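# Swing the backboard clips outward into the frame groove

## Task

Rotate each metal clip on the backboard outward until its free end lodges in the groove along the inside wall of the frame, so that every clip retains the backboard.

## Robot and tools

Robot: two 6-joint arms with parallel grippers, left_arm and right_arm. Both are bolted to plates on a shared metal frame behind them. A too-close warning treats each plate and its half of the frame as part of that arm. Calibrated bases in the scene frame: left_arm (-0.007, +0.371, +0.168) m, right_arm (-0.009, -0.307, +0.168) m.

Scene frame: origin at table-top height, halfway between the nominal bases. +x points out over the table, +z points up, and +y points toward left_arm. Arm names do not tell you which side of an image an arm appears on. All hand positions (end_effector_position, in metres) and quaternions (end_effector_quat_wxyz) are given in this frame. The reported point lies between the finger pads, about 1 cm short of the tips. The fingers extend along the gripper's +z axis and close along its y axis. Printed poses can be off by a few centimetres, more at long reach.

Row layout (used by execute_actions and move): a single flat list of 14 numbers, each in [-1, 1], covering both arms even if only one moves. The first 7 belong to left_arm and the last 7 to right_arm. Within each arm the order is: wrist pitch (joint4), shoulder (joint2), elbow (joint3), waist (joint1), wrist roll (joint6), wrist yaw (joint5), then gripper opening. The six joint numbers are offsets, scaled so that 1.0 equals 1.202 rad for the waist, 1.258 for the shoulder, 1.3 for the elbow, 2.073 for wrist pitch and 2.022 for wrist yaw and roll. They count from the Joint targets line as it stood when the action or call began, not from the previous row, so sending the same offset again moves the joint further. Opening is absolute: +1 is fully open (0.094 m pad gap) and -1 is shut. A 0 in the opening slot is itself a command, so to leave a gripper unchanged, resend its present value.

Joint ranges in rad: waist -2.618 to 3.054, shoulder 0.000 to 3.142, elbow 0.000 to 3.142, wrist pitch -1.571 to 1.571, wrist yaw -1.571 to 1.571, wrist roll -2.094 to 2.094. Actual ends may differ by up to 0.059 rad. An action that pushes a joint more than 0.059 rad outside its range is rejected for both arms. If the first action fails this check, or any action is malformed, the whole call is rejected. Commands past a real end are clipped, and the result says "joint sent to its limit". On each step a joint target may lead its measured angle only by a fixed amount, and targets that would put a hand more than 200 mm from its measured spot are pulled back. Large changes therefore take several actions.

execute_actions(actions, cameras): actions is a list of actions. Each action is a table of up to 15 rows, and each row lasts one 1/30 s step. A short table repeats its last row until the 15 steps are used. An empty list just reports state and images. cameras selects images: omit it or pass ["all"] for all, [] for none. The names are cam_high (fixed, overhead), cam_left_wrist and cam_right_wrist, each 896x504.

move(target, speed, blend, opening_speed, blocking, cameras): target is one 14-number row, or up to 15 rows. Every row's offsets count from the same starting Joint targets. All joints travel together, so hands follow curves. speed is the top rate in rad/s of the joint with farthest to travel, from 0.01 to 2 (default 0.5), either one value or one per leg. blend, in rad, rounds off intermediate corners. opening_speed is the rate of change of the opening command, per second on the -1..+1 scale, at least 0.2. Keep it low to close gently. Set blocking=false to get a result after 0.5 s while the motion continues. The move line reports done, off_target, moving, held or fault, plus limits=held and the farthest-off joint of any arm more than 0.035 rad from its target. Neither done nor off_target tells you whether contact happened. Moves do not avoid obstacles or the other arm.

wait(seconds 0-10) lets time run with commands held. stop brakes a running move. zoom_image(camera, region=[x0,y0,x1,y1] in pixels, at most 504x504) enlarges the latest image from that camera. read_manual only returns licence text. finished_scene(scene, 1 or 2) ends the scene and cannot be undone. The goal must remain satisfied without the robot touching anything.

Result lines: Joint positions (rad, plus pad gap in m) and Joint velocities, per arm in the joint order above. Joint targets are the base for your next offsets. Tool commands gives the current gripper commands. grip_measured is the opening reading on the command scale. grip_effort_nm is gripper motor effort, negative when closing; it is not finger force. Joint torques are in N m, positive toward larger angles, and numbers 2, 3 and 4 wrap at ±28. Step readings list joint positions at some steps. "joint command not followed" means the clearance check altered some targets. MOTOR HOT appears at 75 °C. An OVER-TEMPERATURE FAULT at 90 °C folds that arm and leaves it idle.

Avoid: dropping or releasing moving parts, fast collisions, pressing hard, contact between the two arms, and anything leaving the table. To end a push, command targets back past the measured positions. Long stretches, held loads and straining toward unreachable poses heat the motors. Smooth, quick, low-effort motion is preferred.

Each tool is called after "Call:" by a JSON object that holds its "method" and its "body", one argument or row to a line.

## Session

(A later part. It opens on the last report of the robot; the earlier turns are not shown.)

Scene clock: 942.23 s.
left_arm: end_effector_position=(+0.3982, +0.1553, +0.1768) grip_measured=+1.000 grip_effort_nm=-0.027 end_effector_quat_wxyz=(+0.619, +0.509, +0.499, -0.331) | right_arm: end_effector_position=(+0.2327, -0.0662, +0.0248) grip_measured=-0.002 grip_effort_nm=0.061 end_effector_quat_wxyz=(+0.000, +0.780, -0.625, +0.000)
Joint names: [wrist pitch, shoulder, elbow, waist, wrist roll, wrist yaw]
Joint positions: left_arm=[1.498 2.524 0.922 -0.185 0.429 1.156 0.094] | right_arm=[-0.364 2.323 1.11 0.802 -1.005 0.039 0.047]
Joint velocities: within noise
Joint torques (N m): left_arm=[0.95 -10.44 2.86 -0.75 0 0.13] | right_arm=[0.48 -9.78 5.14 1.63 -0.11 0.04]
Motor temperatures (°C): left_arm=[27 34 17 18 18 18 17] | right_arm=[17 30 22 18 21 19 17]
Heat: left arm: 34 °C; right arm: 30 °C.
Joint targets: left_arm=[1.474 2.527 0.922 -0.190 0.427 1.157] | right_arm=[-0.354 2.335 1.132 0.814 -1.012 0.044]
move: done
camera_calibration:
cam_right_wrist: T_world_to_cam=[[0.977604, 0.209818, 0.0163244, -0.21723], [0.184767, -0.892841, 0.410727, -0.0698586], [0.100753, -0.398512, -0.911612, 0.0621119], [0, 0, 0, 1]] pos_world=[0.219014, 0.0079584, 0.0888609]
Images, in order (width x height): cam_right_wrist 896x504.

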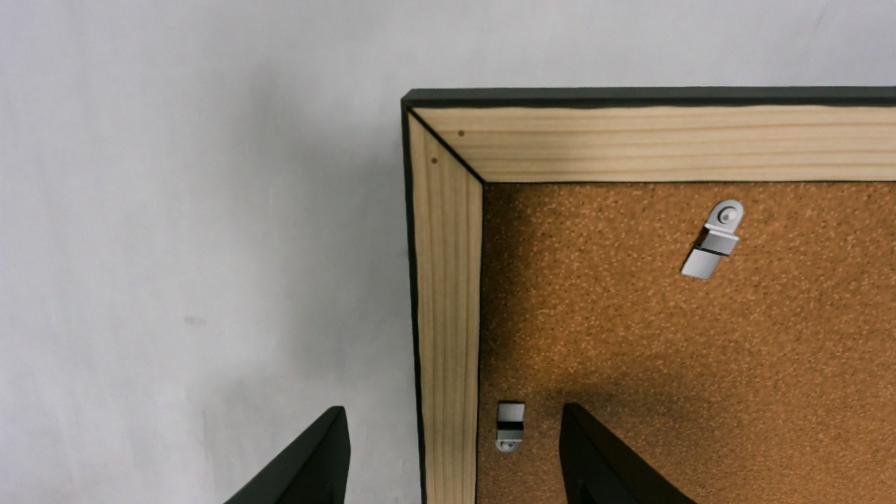

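Call:
{"method": "move", "body": {
  "target": [0,0,0,0,0,0,1,0.006,0.0125,0,0,0,0,0.0],
  "speed": 0.1,
  "cameras": ["cam_right_wrist"]
}}

Call:
{"method": "zoom_image", "body": {
  "camera": "cam_right_wrist",
  "region": [400, 360, 640, 504]
}}

Scene clock: 948.63 s.
left_arm: end_effector_position=(+0.3982, +0.1553, +0.1768) grip_measured=+1.000 grip_effort_nm=-0.032 end_effector_quat_wxyz=(+0.619, +0.509, +0.499, -0.331) | right_arm: end_effector_position=(+0.2323, -0.0664, +0.0207) grip_measured=-0.002 grip_effort_nm=0.071 end_effector_quat_wxyz=(+0.000, +0.780, -0.625, +0.000)
Joint names: [wrist pitch, shoulder, elbow, waist, wrist roll, wrist yaw]
Joint positions: left_arm=[1.498 2.524 0.922 -0.185 0.429 1.156 0.094] | right_arm=[-0.352 2.336 1.11 0.802 -1.005 0.039 0.047]
Joint velocities: within noise
Joint torques (N m): left_arm=[0.97 -10.43 2.93 -0.88 0.01 0.11] | right_arm=[0.46 -9.58 5.14 1.63 -0.11 0.03]
Motor temperatures (°C): left_arm=[27 34 17 18 18 18 17] | right_arm=[17 29 23 18 21 19 17]
Heat: left arm: 34 °C; right arm: 29 °C.
Joint targets: left_arm=[1.474 2.527 0.922 -0.190 0.427 1.157] | right_arm=[-0.342 2.350 1.132 0.814 -1.012 0.044]
move: done
camera_calibration:
cam_right_wrist: T_world_to_cam=[[0.977607, 0.209855, 0.0156843, -0.216728], [0.185015, -0.892614, 0.411109, -0.0682642], [0.100273, -0.399001, -0.911451, 0.0583545], [0, 0, 0, 1]] pos_world=[0.218653, 0.0078315, 0.0846505]
Images, in order (width x height): cam_right_wrist 896x504.

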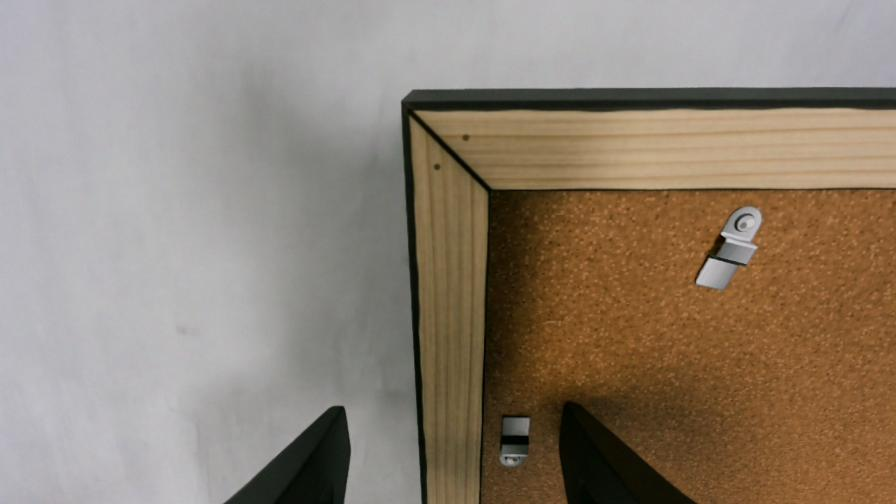

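Scaled by 2.100.

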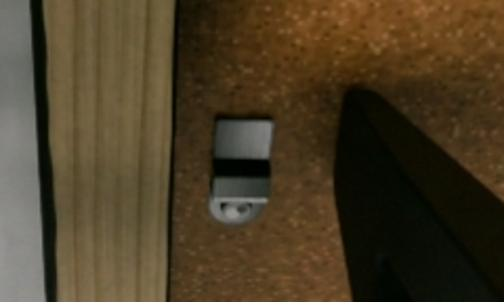

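Call:
{"method": "move", "body": {
  "target": [0,0,0,0,0,0,1,0.001,0.0024,0,0,0,0,0.0],
  "speed": 0.1,
  "cameras": []
}}

Call:
{"method": "move", "body": {
  "target": [0,0,0,0,0,0,1,0,0,0,0,0,0,-0.5],
  "opening_speed": 0.3,
  "cameras": ["cam_right_wrist"]
}}

Call:
{"method": "zoom_image", "body": {
  "camera": "cam_right_wrist",
  "region": [350, 360, 590, 504]
}}

Scene clock: 954.00 s.
left_arm: end_effector_position=(+0.3982, +0.1553, +0.1768) grip_measured=+1.000 grip_effort_nm=-0.027 end_effector_quat_wxyz=(+0.619, +0.509, +0.499, -0.331) | right_arm: end_effector_position=(+0.2328, -0.0659, +0.0207) grip_measured=-0.002 grip_effort_nm=0.066 end_effector_quat_wxyz=(-0.001, +0.780, -0.625, +0.000)
Joint names: [wrist pitch, shoulder, elbow, waist, wrist roll, wrist yaw]
Joint positions: left_arm=[1.498 2.524 0.922 -0.185 0.429 1.156 0.094] | right_arm=[-0.349 2.336 1.11 0.802 -1.005 0.039 0.047]
Joint velocities: within noise
Joint torques (N m): left_arm=[0.98 -10.35 2.85 -0.98 0.02 0.12] | right_arm=[0.49 -9.31 5.11 1.63 -0.1 0.03]
Motor temperatures (°C): left_arm=[27 34 17 18 18 18 17] | right_arm=[17 29 23 18 21 19 17]
Heat: left arm: 34 °C; right arm: 29 °C.
Joint targets: left_arm=[1.474 2.527 0.922 -0.190 0.427 1.157] | right_arm=[-0.340 2.353 1.132 0.814 -1.012 0.044]
move: done
No camera images: "cameras" was empty.

Scene clock: 955.87 s.
left_arm: end_effector_position=(+0.3982, +0.1553, +0.1768) grip_measured=+1.000 grip_effort_nm=-0.032 end_effector_quat_wxyz=(+0.619, +0.509, +0.499, -0.331) | right_arm: end_effector_position=(+0.2360, -0.0650, +0.0207) grip_measured=-0.498 grip_effort_nm=-0.164 end_effector_quat_wxyz=(-0.007, +0.780, -0.625, +0.005)
Joint names: [wrist pitch, shoulder, elbow, waist, wrist roll, wrist yaw]
Joint positions: left_arm=[1.498 2.524 0.922 -0.185 0.429 1.156 0.094] | right_arm=[-0.337 2.336 1.11 0.802 -1.006 0.048 0.024]
Joint velocities: within noise
Joint torques (N m): left_arm=[0.96 -10.37 2.92 -0.88 0.02 0.1] | right_arm=[0.37 -9.32 5.12 1.68 -0.1 -0.04]
Motor temperatures (°C): left_arm=[27 34 17 18 18 18 17] | right_arm=[17 29 23 18 21 19 17]
Heat: left arm: 34 °C; right arm: 29 °C.
Joint targets: left_arm=[1.474 2.527 0.922 -0.190 0.427 1.157] | right_arm=[-0.340 2.353 1.132 0.814 -1.012 0.045]
move: done
camera_calibration:
cam_right_wrist: T_world_to_cam=[[0.977254, 0.209517, 0.0328116, -0.220932], [0.17792, -0.894207, 0.410779, -0.0661409], [0.115405, -0.395597, -0.911144, 0.0552094], [0, 0, 0, 1]] pos_world=[0.221303, 0.00898601, 0.0847222]
Images, in order (width x height): cam_right_wrist 896x504.

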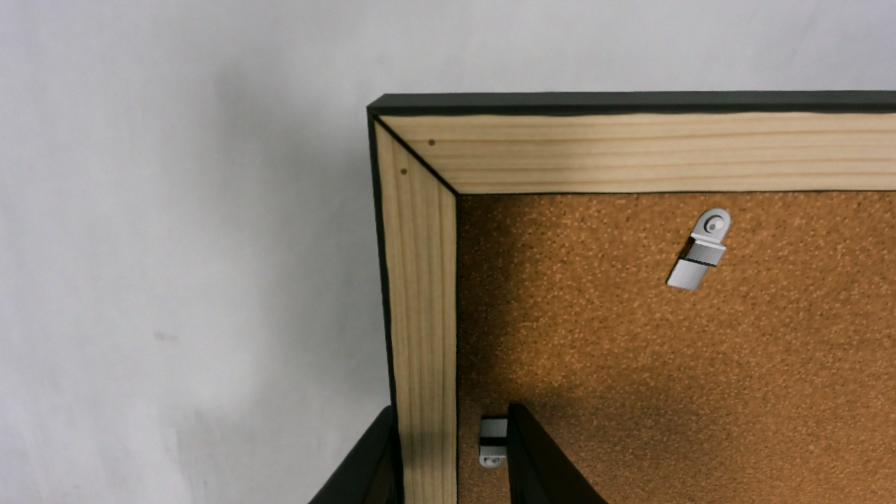

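Scaled by 2.100.

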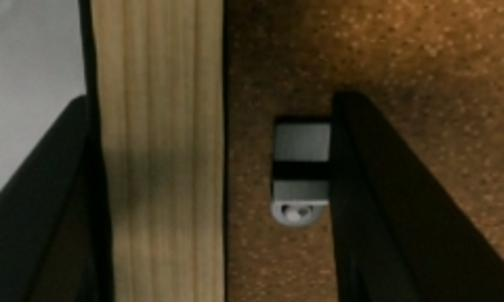

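Call:
{"method": "move", "body": {
  "target": [0,0,0,0,0,0,1,0,0,0,0,0,0,-0.6],
  "opening_speed": 0.2,
  "cameras": ["cam_right_wrist"]
}}

Call:
{"method": "zoom_image", "body": {
  "camera": "cam_right_wrist",
  "region": [350, 360, 590, 504]
}}

Scene clock: 959.97 s.
left_arm: end_effector_position=(+0.3982, +0.1553, +0.1768) grip_measured=+1.000 grip_effort_nm=-0.022 end_effector_quat_wxyz=(+0.619, +0.509, +0.499, -0.331) | right_arm: end_effector_position=(+0.2342, -0.0645, +0.0206) grip_measured=-0.597 grip_effort_nm=-0.198 end_effector_quat_wxyz=(-0.005, +0.782, -0.623, +0.005)
Joint names: [wrist pitch, shoulder, elbow, waist, wrist roll, wrist yaw]
Joint positions: left_arm=[1.498 2.524 0.922 -0.185 0.429 1.156 0.094] | right_arm=[-0.341 2.337 1.11 0.807 -1.007 0.048 0.019]
Joint velocities: within noise
Joint torques (N m): left_arm=[0.97 -10.28 2.81 -0.76 0.04 0.11] | right_arm=[0.4 -9.36 5.15 1.24 -0.08 -0.05]
Motor temperatures (°C): left_arm=[27 34 17 18 18 18 17] | right_arm=[17 29 23 18 21 19 17]
Heat: left arm: 34 °C; right arm: 29 °C.
Joint targets: left_arm=[1.474 2.527 0.922 -0.190 0.427 1.157] | right_arm=[-0.340 2.353 1.132 0.814 -1.012 0.045]
move: done
camera_calibration:
cam_right_wrist: T_world_to_cam=[[0.975923, 0.216075, 0.0297783, -0.218503], [0.184885, -0.891922, 0.412665, -0.0669094], [0.115726, -0.397223, -0.910396, 0.0553338], [0, 0, 0, 1]] pos_world=[0.219209, 0.00951493, 0.0844935]
Images, in order (width x height): cam_right_wrist 896x504.

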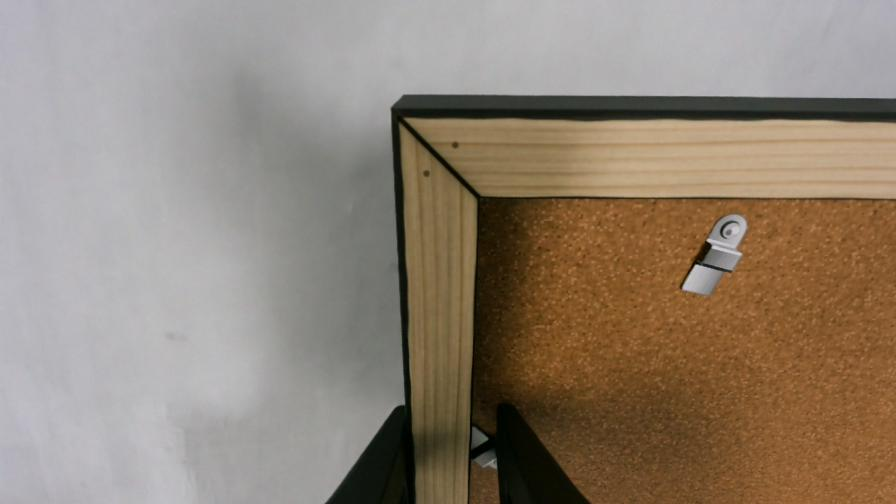

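Scaled by 2.100.

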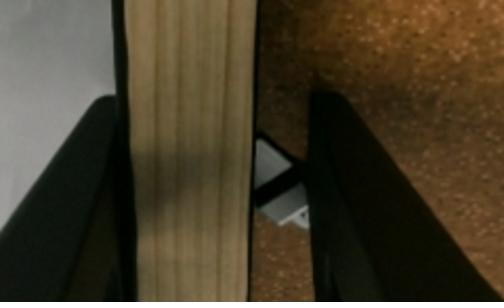

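Working well; continue.

Call:
{"method": "move", "body": {
  "target": [0,0,0,0,0,0,1,0,0,0,0,0,0,-0.67],
  "opening_speed": 0.2,
  "cameras": ["cam_right_wrist"]
}}

Call:
{"method": "zoom_image", "body": {
  "camera": "cam_right_wrist",
  "region": [350, 360, 590, 504]
}}

Scene clock: 963.57 s.
left_arm: end_effector_position=(+0.3982, +0.1553, +0.1768) grip_measured=+1.000 grip_effort_nm=-0.027 end_effector_quat_wxyz=(+0.619, +0.509, +0.499, -0.331) | right_arm: end_effector_position=(+0.2331, -0.0650, +0.0206) grip_measured=-0.667 grip_effort_nm=-0.193 end_effector_quat_wxyz=(-0.003, +0.783, -0.622, +0.005)
Joint names: [wrist pitch, shoulder, elbow, waist, wrist roll, wrist yaw]
Joint positions: left_arm=[1.498 2.524 0.922 -0.185 0.429 1.156 0.094] | right_arm=[-0.345 2.337 1.11 0.808 -1.008 0.048 0.016]
Joint velocities: within noise
Joint torques (N m): left_arm=[1 -10.3 2.88 -0.8 0.01 0.11] | right_arm=[0.44 -9.35 5.09 1.07 -0.08 -0.04]
Motor temperatures (°C): left_arm=[27 34 17 18 18 18 17] | right_arm=[17 29 23 18 21 19 17]
Heat: left arm: 34 °C; right arm: 29 °C.
Joint targets: left_arm=[1.474 2.527 0.922 -0.190 0.427 1.157] | right_arm=[-0.340 2.353 1.132 0.814 -1.012 0.044]
move: done
camera_calibration:
cam_right_wrist: T_world_to_cam=[[0.975648, 0.217824, 0.0257683, -0.217046], [0.187835, -0.890379, 0.414661, -0.0677603], [0.113267, -0.399723, -0.909611, 0.0556738], [0, 0, 0, 1]] pos_world=[0.218182, 0.00919949, 0.0843319]
Images, in order (width x height): cam_right_wrist 896x504.

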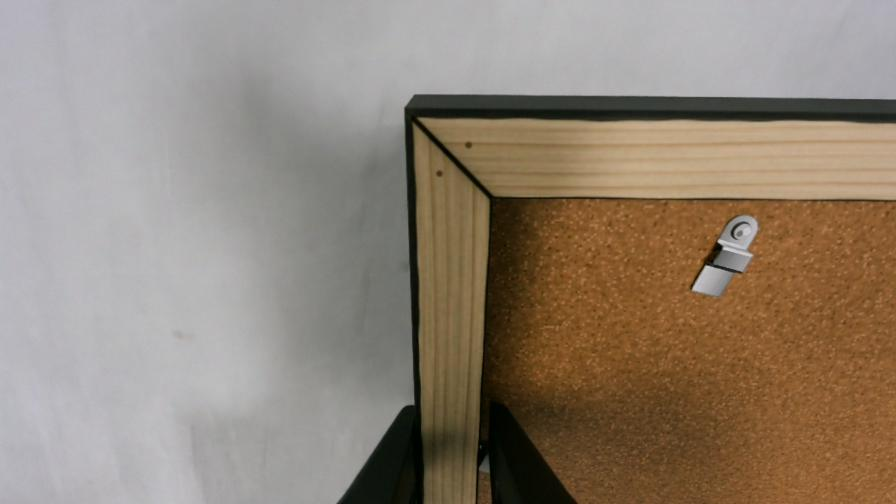

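Scaled by 2.100.

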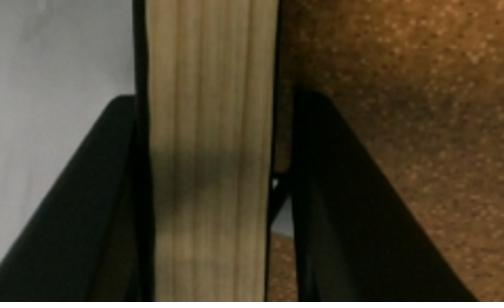

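Call:
{"method": "move", "body": {
  "target": [0,0,0,0,0,0,1,0,0,0,0,0,0,-0.72],
  "opening_speed": 0.2,
  "cameras": ["cam_right_wrist"]
}}

Call:
{"method": "zoom_image", "body": {
  "camera": "cam_right_wrist",
  "region": [350, 360, 590, 504]
}}

Scene clock: 966.70 s.
left_arm: end_effector_position=(+0.3982, +0.1553, +0.1768) grip_measured=+1.000 grip_effort_nm=-0.027 end_effector_quat_wxyz=(+0.619, +0.509, +0.499, -0.331) | right_arm: end_effector_position=(+0.2330, -0.0651, +0.0206) grip_measured=-0.717 grip_effort_nm=-0.183 end_effector_quat_wxyz=(-0.002, +0.783, -0.622, +0.005)
Joint names: [wrist pitch, shoulder, elbow, waist, wrist roll, wrist yaw]
Joint positions: left_arm=[1.498 2.524 0.922 -0.185 0.429 1.156 0.094] | right_arm=[-0.346 2.337 1.11 0.808 -1.008 0.048 0.013]
Joint velocities: within noise
Joint torques (N m): left_arm=[0.96 -10.45 2.8 -0.77 0.04 0.08] | right_arm=[0.44 -9.32 5.08 1.14 -0.08 -0.05]
Motor temperatures (°C): left_arm=[27 34 17 18 18 18 17] | right_arm=[17 29 23 18 21 19 17]
Heat: left arm: 34 °C; right arm: 29 °C.
Joint targets: left_arm=[1.474 2.527 0.922 -0.190 0.427 1.157] | right_arm=[-0.340 2.353 1.132 0.814 -1.012 0.044]
move: done
camera_calibration:
cam_right_wrist: T_world_to_cam=[[0.975651, 0.217845, 0.0254478, -0.216959], [0.187959, -0.890264, 0.414852, -0.067833], [0.113029, -0.399968, -0.909533, 0.0556918], [0, 0, 0, 1]] pos_world=[0.218131, 0.00914915, 0.0843153]
Images, in order (width x height): cam_right_wrist 896x504.

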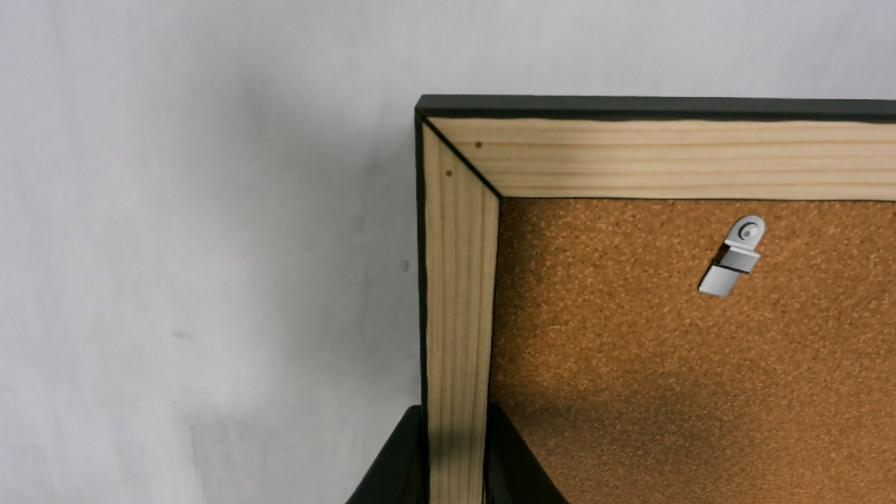

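Scaled by 2.100.

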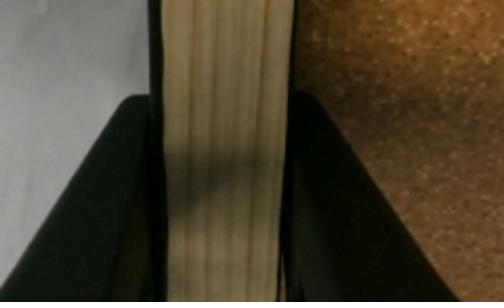

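Finger is at the rail. Release and look.

Call:
{"method": "move", "body": {
  "target": [0,0,0,0,0,0,1,0,0,0,0,0,0,-0.5],
  "opening_speed": 0.6,
  "cameras": ["cam_right_wrist"]
}}

Call:
{"method": "zoom_image", "body": {
  "camera": "cam_right_wrist",
  "region": [350, 360, 590, 504]
}}

Scene clock: 969.87 s.
left_arm: end_effector_position=(+0.3982, +0.1553, +0.1768) grip_measured=+1.000 grip_effort_nm=-0.032 end_effector_quat_wxyz=(+0.619, +0.509, +0.499, -0.331) | right_arm: end_effector_position=(+0.2330, -0.0651, +0.0206) grip_measured=-0.502 grip_effort_nm=0.066 end_effector_quat_wxyz=(-0.002, +0.783, -0.622, +0.005)
Joint names: [wrist pitch, shoulder, elbow, waist, wrist roll, wrist yaw]
Joint positions: left_arm=[1.498 2.524 0.922 -0.185 0.429 1.156 0.094] | right_arm=[-0.346 2.337 1.11 0.808 -1.008 0.048 0.023]
Joint velocities: within noise
Joint torques (N m): left_arm=[0.98 -10.22 2.88 -0.81 0.01 0.1] | right_arm=[0.44 -9.31 5.12 1.1 -0.09 -0.06]
Motor temperatures (°C): left_arm=[27 34 17 18 18 18 17] | right_arm=[17 29 23 18 21 19 17]
Heat: left arm: 34 °C; right arm: 29 °C.
Joint targets: left_arm=[1.474 2.527 0.922 -0.190 0.427 1.157] | right_arm=[-0.340 2.353 1.132 0.814 -1.012 0.044]
move: done
camera_calibration:
cam_right_wrist: T_world_to_cam=[[0.975651, 0.217845, 0.0254478, -0.216959], [0.187959, -0.890264, 0.414852, -0.067833], [0.113029, -0.399968, -0.909533, 0.0556918], [0, 0, 0, 1]] pos_world=[0.218131, 0.00914915, 0.0843153]
Images, in order (width x height): cam_right_wrist 896x504.

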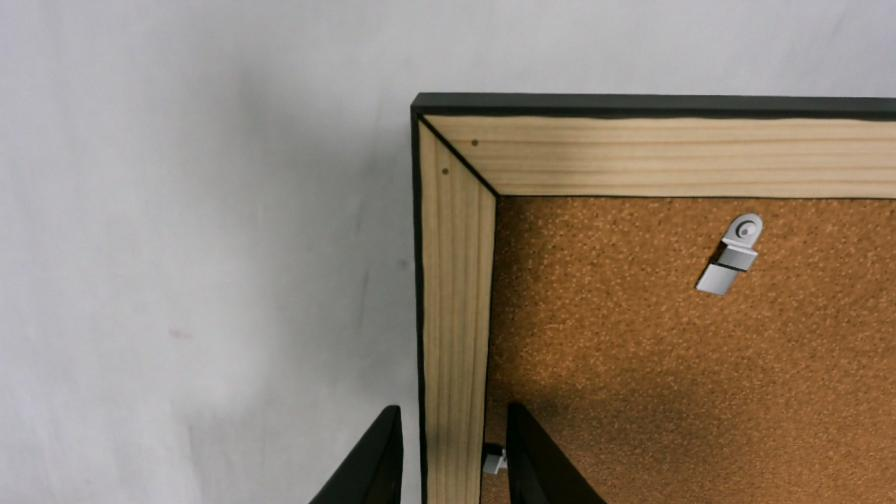

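Scaled by 2.100.

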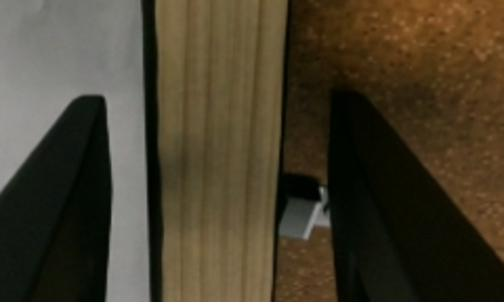

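Call:
{"method": "move", "body": {
  "target": [
    [0,0,0,0,0,0,1,-0.045,-0.08,0,0,0,0,-0.3]
  ],
  "speed": 0.3,
  "cameras": ["cam_right_wrist"]
}}

Call:
{"method": "zoom_image", "body": {
  "camera": "cam_right_wrist",
  "region": [400, 300, 640, 504]
}}

Scene clock: 974.17 s.
left_arm: end_effector_position=(+0.3982, +0.1553, +0.1768) grip_measured=+1.000 grip_effort_nm=-0.027 end_effector_quat_wxyz=(+0.619, +0.509, +0.499, -0.331) | right_arm: end_effector_position=(+0.2317, -0.0675, +0.0394) grip_measured=-0.302 grip_effort_nm=0.066 end_effector_quat_wxyz=(+0.006, +0.783, -0.622, +0.004)
Joint names: [wrist pitch, shoulder, elbow, waist, wrist roll, wrist yaw]
Joint positions: left_arm=[1.498 2.524 0.922 -0.185 0.429 1.156 0.094] | right_arm=[-0.422 2.28 1.114 0.808 -1.008 0.048 0.033]
Joint velocities: within noise
Joint torques (N m): left_arm=[0.97 -10.21 2.82 -0.73 0.01 0.11] | right_arm=[0.25 -13.29 5.01 1.13 -0.09 -0.06]
Motor temperatures (°C): left_arm=[27 34 17 18 18 18 17] | right_arm=[17 29 23 18 21 19 17]
Heat: left arm: 34 °C; right arm: 29 °C.
Joint targets: left_arm=[1.474 2.527 0.922 -0.190 0.427 1.157] | right_arm=[-0.433 2.253 1.132 0.814 -1.012 0.044]
move: done
camera_calibration:
cam_right_wrist: T_world_to_cam=[[0.975725, 0.218672, 0.011981, -0.214974], [0.193232, -0.885375, 0.422815, -0.0787609], [0.103066, -0.410236, -0.906137, 0.0734393], [0, 0, 0, 1]] pos_world=[0.217406, 0.00740344, 0.102423]
Images, in order (width x height): cam_right_wrist 896x504.

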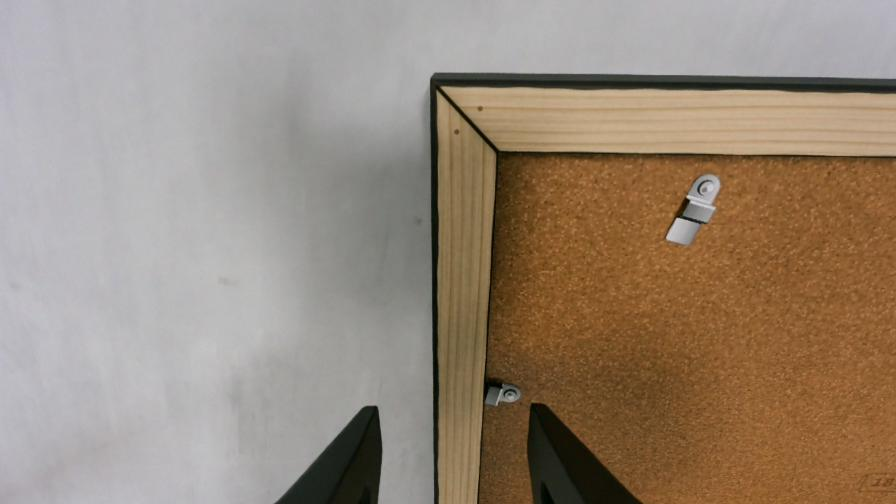

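Scaled by 2.100.

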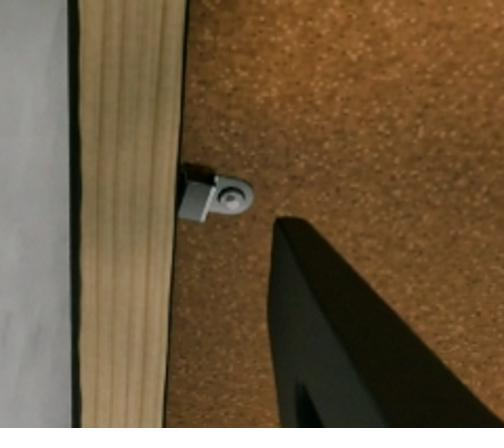

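Call:
{"method": "zoom_image", "body": {
  "camera": "cam_right_wrist",
  "region": [460, 360, 550, 430]
}}

Scaled by 5.600.

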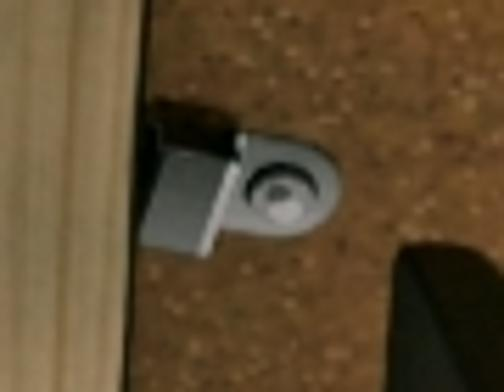

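Call:
{"method": "move", "body": {
  "target": [0,0,0,0,0,0,1,-0.0579,-0.0954,0,0,0,0,0.234],
  "speed": 0.5,
  "cameras": ["cam_right_wrist"]
}}

Call:
{"method": "zoom_image", "body": {
  "camera": "cam_right_wrist",
  "region": [440, 260, 540, 350]
}}

Call:
{"method": "move", "body": {
  "target": [0,0,0,0,0,0,1,-0.2643,0.531,0.9254,-0.1805,-0.0979,0,0.234],
  "speed": 0.8,
  "cameras": ["cam_right_wrist"]
}}

Scene clock: 1016.37 s.
left_arm: end_effector_position=(+0.3982, +0.1553, +0.1768) grip_measured=+1.000 grip_effort_nm=-0.022 end_effector_quat_wxyz=(+0.619, +0.509, +0.499, -0.331) | right_arm: end_effector_position=(+0.2315, -0.0699, +0.0793) grip_measured=+0.232 grip_effort_nm=0.061 end_effector_quat_wxyz=(+0.004, +0.783, -0.622, +0.004)
Joint names: [wrist pitch, shoulder, elbow, waist, wrist roll, wrist yaw]
Joint positions: left_arm=[1.498 2.524 0.922 -0.185 0.429 1.156 0.094] | right_arm=[-0.542 2.157 1.114 0.808 -1.008 0.048 0.058]
Joint velocities: within noise
Joint torques (N m): left_arm=[0.96 -10.32 2.84 -0.96 -0.01 0.09] | right_arm=[0.25 -12.49 5.44 1.1 -0.08 -0.06]
Motor temperatures (°C): left_arm=[27 34 17 18 18 18 17] | right_arm=[17 31 23 18 21 19 17]
Heat: left arm: 34 °C; right arm: 31 °C.
Joint targets: left_arm=[1.474 2.527 0.922 -0.190 0.427 1.157] | right_arm=[-0.553 2.133 1.132 0.814 -1.012 0.044]
move: done
camera_calibration:
cam_right_wrist: T_world_to_cam=[[0.975722, 0.218508, 0.0148676, -0.215069], [0.192095, -0.88643, 0.421118, -0.0973311], [0.105197, -0.408038, -0.906884, 0.108307], [0, 0, 0, 1]] pos_world=[0.21715, 0.00491052, 0.142408]
Images, in order (width x height): cam_right_wrist 896x504.

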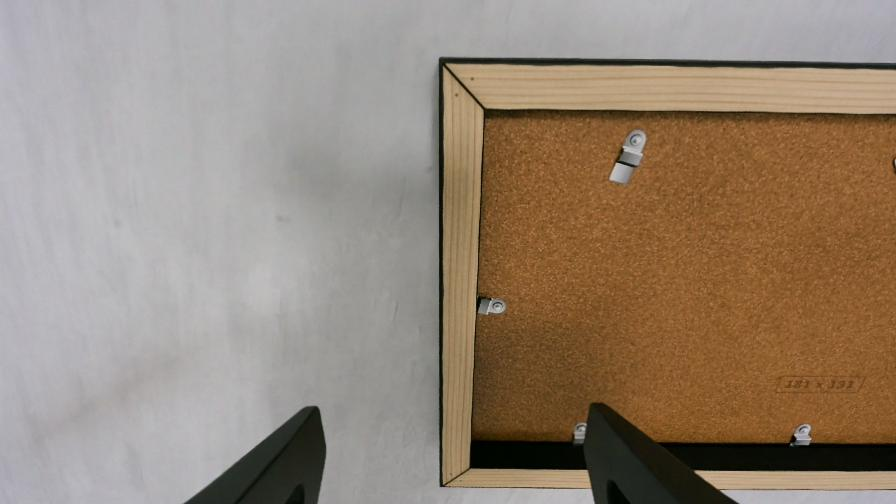

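Scaled by 5.040.

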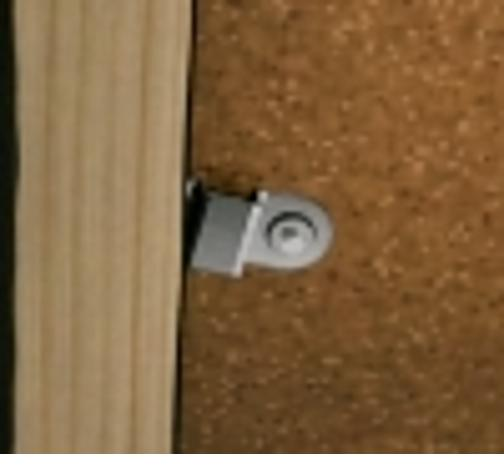

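Scene clock: 1018.63 s.
left_arm: end_effector_position=(+0.3982, +0.1553, +0.1768) grip_measured=+1.000 grip_effort_nm=-0.022 end_effector_quat_wxyz=(+0.619, +0.509, +0.499, -0.331) | right_arm: end_effector_position=(+0.4214, -0.0293, +0.0704) grip_measured=+0.232 grip_effort_nm=0.061 end_effector_quat_wxyz=(+0.001, +0.778, -0.628, +0.004)
Joint names: [wrist pitch, shoulder, elbow, waist, wrist roll, wrist yaw]
Joint positions: left_arm=[1.498 2.524 0.922 -0.185 0.429 1.156 0.094] | right_arm=[-1.089 2.783 2.304 0.598 -1.202 0.048 0.058]
Joint velocities: within noise
Joint torques (N m): left_arm=[0.97 -10.32 2.91 -0.79 0.01 0.1] | right_arm=[0.25 -14.17 7.68 0.68 -0.11 -0.06]
Motor temperatures (°C): left_arm=[27 34 17 18 18 18 17] | right_arm=[17 31 23 18 21 19 17]
Heat: left arm: 34 °C; right arm: 31 °C.
Joint targets: left_arm=[1.474 2.527 0.922 -0.190 0.427 1.157] | right_arm=[-1.101 2.801 2.335 0.597 -1.210 0.044]
move: done
camera_calibration:
cam_right_wrist: T_world_to_cam=[[0.979046, 0.202655, 0.0200049, -0.411292], [0.176003, -0.891496, 0.417442, -0.0872196], [0.102431, -0.405174, -0.908483, 0.0981777], [0, 0, 0, 1]] pos_world=[0.407968, 0.0453736, 0.13383]
Images, in order (width x height): cam_right_wrist 896x504.

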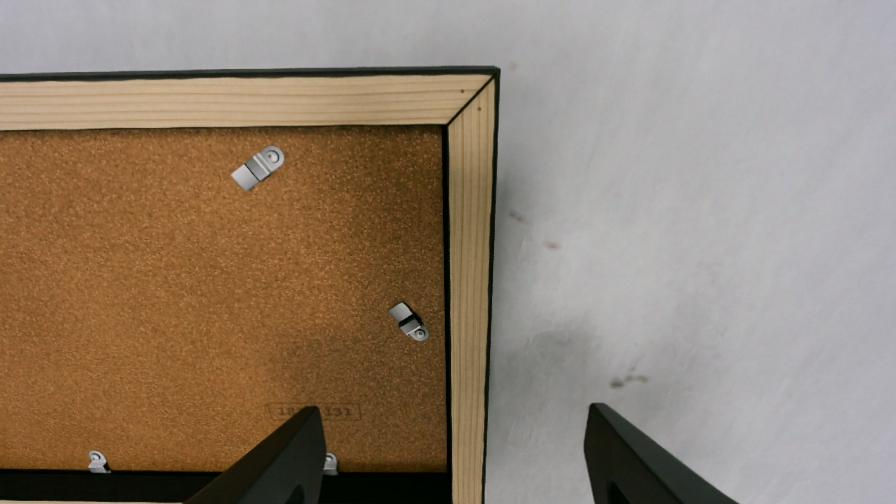

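Call:
{"method": "move", "body": {
  "target": [0,0,0,0,0,0,1,0.0333,0.0715,0.0346,-0.01,-0.0049,0,0.234],
  "speed": 0.2,
  "cameras": ["cam_right_wrist"]
}}

Scene clock: 1038.70 s.
left_arm: end_effector_position=(+0.3982, +0.1553, +0.1768) grip_measured=+1.000 grip_effort_nm=-0.022 end_effector_quat_wxyz=(+0.619, +0.509, +0.499, -0.331) | right_arm: end_effector_position=(+0.4258, -0.0287, +0.0339) grip_measured=+0.232 grip_effort_nm=0.061 end_effector_quat_wxyz=(+0.001, +0.779, -0.627, +0.004)
Joint names: [wrist pitch, shoulder, elbow, waist, wrist roll, wrist yaw]
Joint positions: left_arm=[1.498 2.524 0.922 -0.185 0.429 1.156 0.094] | right_arm=[-1.04 2.88 2.35 0.591 -1.212 0.048 0.058]
Joint velocities: within noise
Joint torques (N m): left_arm=[0.97 -10.14 2.92 -0.84 0 0.14] | right_arm=[0.45 -14.93 7.53 0.17 -0.11 -0.04]
Motor temperatures (°C): left_arm=[27 34 17 18 18 18 17] | right_arm=[17 31 23 18 21 19 17]
Heat: left arm: 34 °C; right arm: 31 °C.
Joint targets: left_arm=[1.474 2.527 0.922 -0.190 0.427 1.157] | right_arm=[-1.032 2.890 2.380 0.585 -1.220 0.044]
move: done
camera_calibration:
cam_right_wrist: T_world_to_cam=[[0.97836, 0.206099, 0.0182742, -0.414504], [0.17977, -0.890445, 0.418079, -0.0738451], [0.102438, -0.405747, -0.908227, 0.0648447], [0, 0, 0, 1]] pos_world=[0.412167, 0.0459845, 0.0973415]
Images, in order (width x height): cam_right_wrist 896x504.

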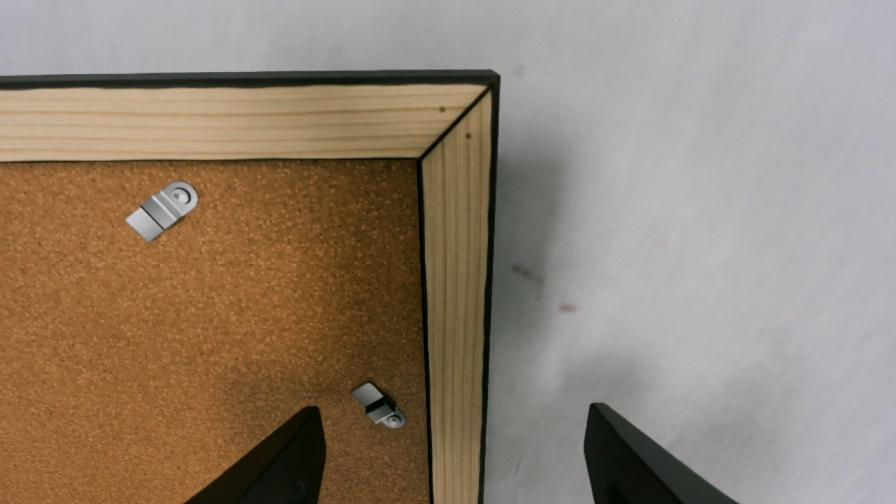

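Call:
{"method": "move", "body": {
  "target": [0,0,0,0,0,0,1,0.0092,0.0175,0.0023,0,0,0,0.234],
  "speed": 0.1,
  "cameras": ["cam_right_wrist"]
}}

Call:
{"method": "zoom_image", "body": {
  "camera": "cam_right_wrist",
  "region": [280, 360, 520, 504]
}}

Scene clock: 1049.20 s.
left_arm: end_effector_position=(+0.3982, +0.1553, +0.1768) grip_measured=+1.000 grip_effort_nm=-0.032 end_effector_quat_wxyz=(+0.619, +0.509, +0.499, -0.331) | right_arm: end_effector_position=(+0.4258, -0.0283, +0.0254) grip_measured=+0.232 grip_effort_nm=0.061 end_effector_quat_wxyz=(+0.001, +0.779, -0.627, +0.004)
Joint names: [wrist pitch, shoulder, elbow, waist, wrist roll, wrist yaw]
Joint positions: left_arm=[1.498 2.524 0.922 -0.185 0.429 1.156 0.094] | right_arm=[-1.022 2.897 2.35 0.591 -1.213 0.048 0.058]
Joint velocities: within noise
Joint torques (N m): left_arm=[0.98 -10.37 2.76 -0.7 0 0.1] | right_arm=[0.45 -14.53 7.73 0.18 -0.11 -0.06]
Motor temperatures (°C): left_arm=[27 35 17 18 18 18 17] | right_arm=[17 31 24 18 21 19 17]
Heat: left arm: 35 °C; right arm: 31 °C.
Joint targets: left_arm=[1.474 2.527 0.922 -0.190 0.427 1.157] | right_arm=[-1.013 2.913 2.383 0.585 -1.220 0.044]
move: done
camera_calibration:
cam_right_wrist: T_world_to_cam=[[0.978191, 0.206771, 0.0196919, -0.414388], [0.179863, -0.890664, 0.417574, -0.0699508], [0.103881, -0.404925, -0.90843, 0.0566877], [0, 0, 0, 1]] pos_world=[0.412044, 0.0463349, 0.0888665]
Images, in order (width x height): cam_right_wrist 896x504.

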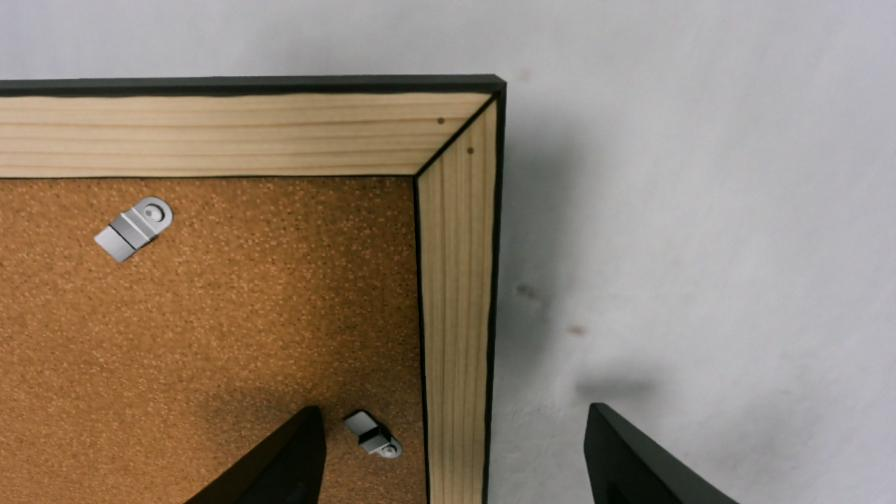

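Scaled by 2.100.

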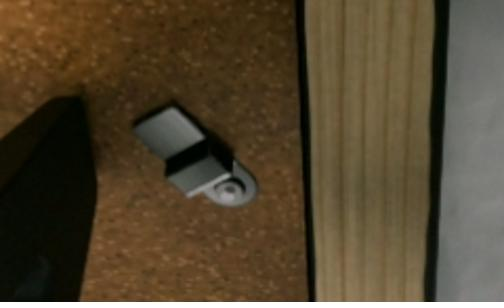

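Call:
{"method": "move", "body": {
  "target": [0,0,0,0,0,0,1,0.0028,0.0062,0,-0.0015,0,0,0.234],
  "speed": 0.1,
  "cameras": ["cam_right_wrist"]
}}

Call:
{"method": "zoom_image", "body": {
  "camera": "cam_right_wrist",
  "region": [280, 360, 520, 504]
}}

Scene clock: 1057.57 s.
left_arm: end_effector_position=(+0.3982, +0.1553, +0.1768) grip_measured=+1.000 grip_effort_nm=-0.027 end_effector_quat_wxyz=(+0.619, +0.509, +0.499, -0.331) | right_arm: end_effector_position=(+0.4275, -0.0271, +0.0248) grip_measured=+0.232 grip_effort_nm=0.061 end_effector_quat_wxyz=(-0.003, +0.779, -0.627, +0.005)
Joint names: [wrist pitch, shoulder, elbow, waist, wrist roll, wrist yaw]
Joint positions: left_arm=[1.498 2.524 0.922 -0.185 0.429 1.156 0.094] | right_arm=[-1.014 2.899 2.353 0.591 -1.213 0.048 0.058]
Joint velocities: within noise
Joint torques (N m): left_arm=[0.98 -10.32 2.89 -0.79 -0.02 0.12] | right_arm=[0.46 -14.09 7.54 0.02 -0.1 -0.05]
Motor temperatures (°C): left_arm=[27 35 17 18 18 18 17] | right_arm=[17 31 24 18 21 19 17]
Heat: left arm: 35 °C; right arm: 31 °C.
Joint targets: left_arm=[1.474 2.527 0.922 -0.190 0.427 1.157] | right_arm=[-1.007 2.920 2.383 0.584 -1.220 0.044]
move: done
camera_calibration:
cam_right_wrist: T_world_to_cam=[[0.978105, 0.206376, 0.0268079, -0.416474], [0.176927, -0.892442, 0.415023, -0.0677198], [0.109575, -0.401193, -0.909416, 0.0541349], [0, 0, 0, 1]] pos_world=[0.413405, 0.0472329, 0.0885012]
Images, in order (width x height): cam_right_wrist 896x504.

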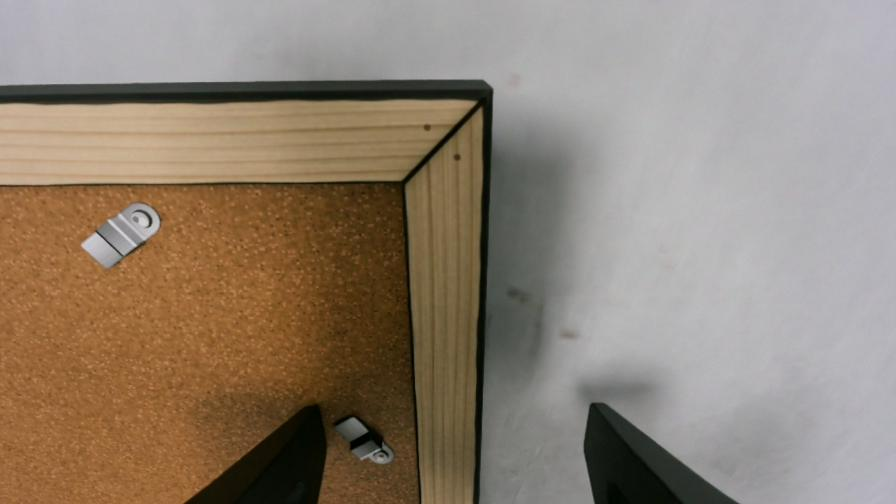

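Scaled by 2.100.

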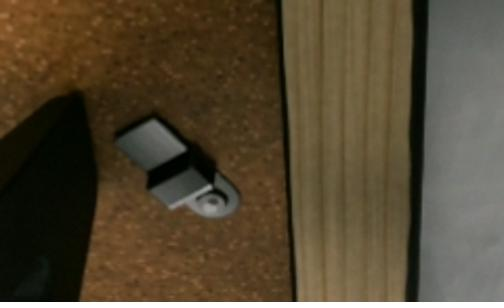

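Call:
{"method": "move", "body": {
  "target": [0,0,0,0,0,0,1,0,0,0,0,0,0,-0.3],
  "opening_speed": 0.4,
  "cameras": ["cam_right_wrist"]
}}

Call:
{"method": "zoom_image", "body": {
  "camera": "cam_right_wrist",
  "region": [320, 360, 560, 504]
}}

Scene clock: 1066.27 s.
left_arm: end_effector_position=(+0.3982, +0.1553, +0.1768) grip_measured=+1.000 grip_effort_nm=-0.027 end_effector_quat_wxyz=(+0.619, +0.509, +0.499, -0.331) | right_arm: end_effector_position=(+0.4264, -0.0279, +0.0248) grip_measured=-0.298 grip_effort_nm=-0.173 end_effector_quat_wxyz=(+0.000, +0.779, -0.626, +0.004)
Joint names: [wrist pitch, shoulder, elbow, waist, wrist roll, wrist yaw]
Joint positions: left_arm=[1.498 2.524 0.922 -0.185 0.429 1.156 0.094] | right_arm=[-1.02 2.899 2.353 0.591 -1.213 0.048 0.033]
Joint velocities: within noise
Joint torques (N m): left_arm=[0.97 -10.26 2.97 -0.81 -0.04 0.09] | right_arm=[0.51 -14.08 7.51 0.03 -0.11 -0.04]
Motor temperatures (°C): left_arm=[27 35 17 18 18 18 17] | right_arm=[17 33 24 18 21 19 17]
Heat: left arm: 35 °C; right arm: 33 °C.
Joint targets: left_arm=[1.474 2.527 0.922 -0.190 0.427 1.157] | right_arm=[-1.007 2.920 2.383 0.584 -1.220 0.044]
move: done
camera_calibration:
cam_right_wrist: T_world_to_cam=[[0.978091, 0.207029, 0.0218246, -0.415087], [0.179321, -0.891129, 0.416813, -0.0691917], [0.105741, -0.403768, -0.90873, 0.0555082], [0, 0, 0, 1]] pos_world=[0.412532, 0.0466886, 0.0883411]
Images, in order (width x height): cam_right_wrist 896x504.

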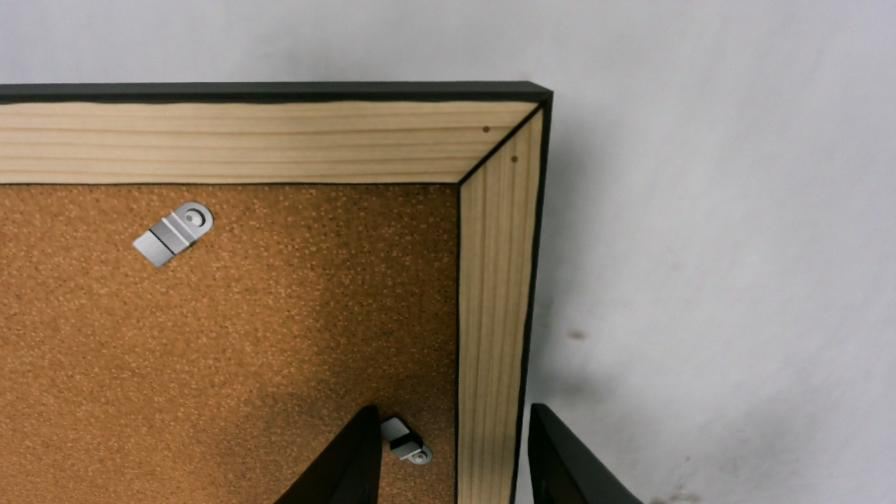

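Scaled by 2.100.

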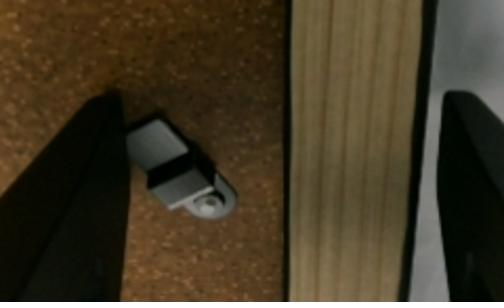

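Call:
{"method": "move", "body": {
  "target": [0,0,0,0,0,0,1,0,0,0,0,0,0,-0.5],
  "opening_speed": 0.2,
  "cameras": ["cam_right_wrist"]
}}

Call:
{"method": "zoom_image", "body": {
  "camera": "cam_right_wrist",
  "region": [320, 360, 560, 504]
}}

Scene clock: 1070.37 s.
left_arm: end_effector_position=(+0.3982, +0.1553, +0.1768) grip_measured=+1.000 grip_effort_nm=-0.032 end_effector_quat_wxyz=(+0.619, +0.509, +0.499, -0.331) | right_arm: end_effector_position=(+0.4279, -0.0268, +0.0251) grip_measured=-0.497 grip_effort_nm=-0.203 end_effector_quat_wxyz=(-0.004, +0.779, -0.627, +0.005)
Joint names: [wrist pitch, shoulder, elbow, waist, wrist roll, wrist yaw]
Joint positions: left_arm=[1.498 2.524 0.922 -0.185 0.429 1.156 0.094] | right_arm=[-1.014 2.899 2.354 0.591 -1.213 0.047 0.024]
Joint velocities: within noise
Joint torques (N m): left_arm=[1.02 -10.28 2.88 -0.72 0 0.11] | right_arm=[0.43 -14.12 7.46 0.02 -0.08 -0.06]
Motor temperatures (°C): left_arm=[27 35 17 18 18 18 17] | right_arm=[17 33 24 18 21 19 17]
Heat: left arm: 35 °C; right arm: 33 °C.
Joint targets: left_arm=[1.474 2.527 0.922 -0.190 0.427 1.157] | right_arm=[-1.007 2.920 2.383 0.584 -1.220 0.045]
move: done
camera_calibration:
cam_right_wrist: T_world_to_cam=[[0.978009, 0.206662, 0.0280931, -0.416879], [0.176771, -0.892859, 0.414192, -0.067554], [0.110681, -0.400117, -0.909756, 0.0540332], [0, 0, 0, 1]] pos_world=[0.413673, 0.0474565, 0.0888487]
Images, in order (width x height): cam_right_wrist 896x504.

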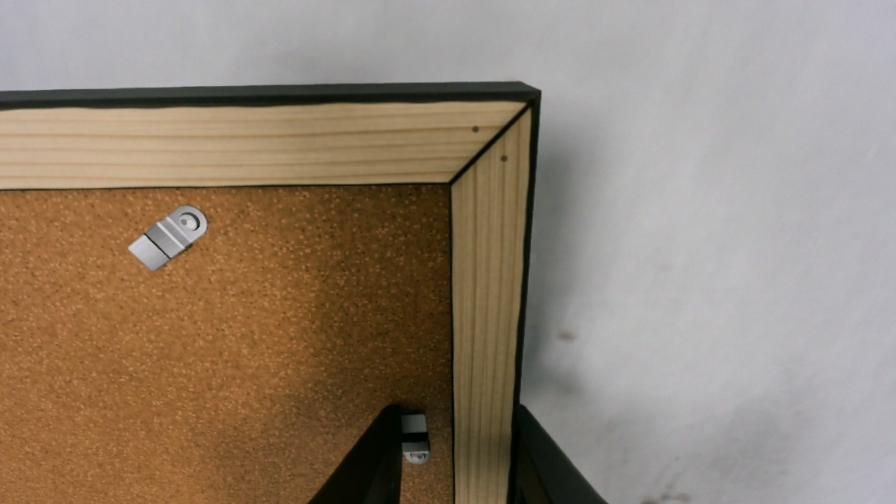

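Scaled by 2.100.

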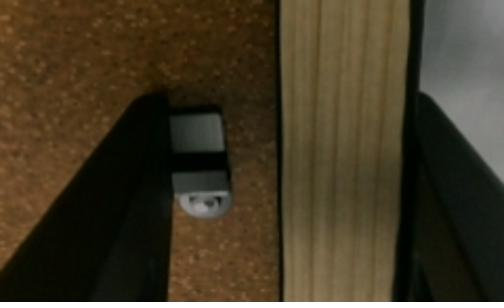

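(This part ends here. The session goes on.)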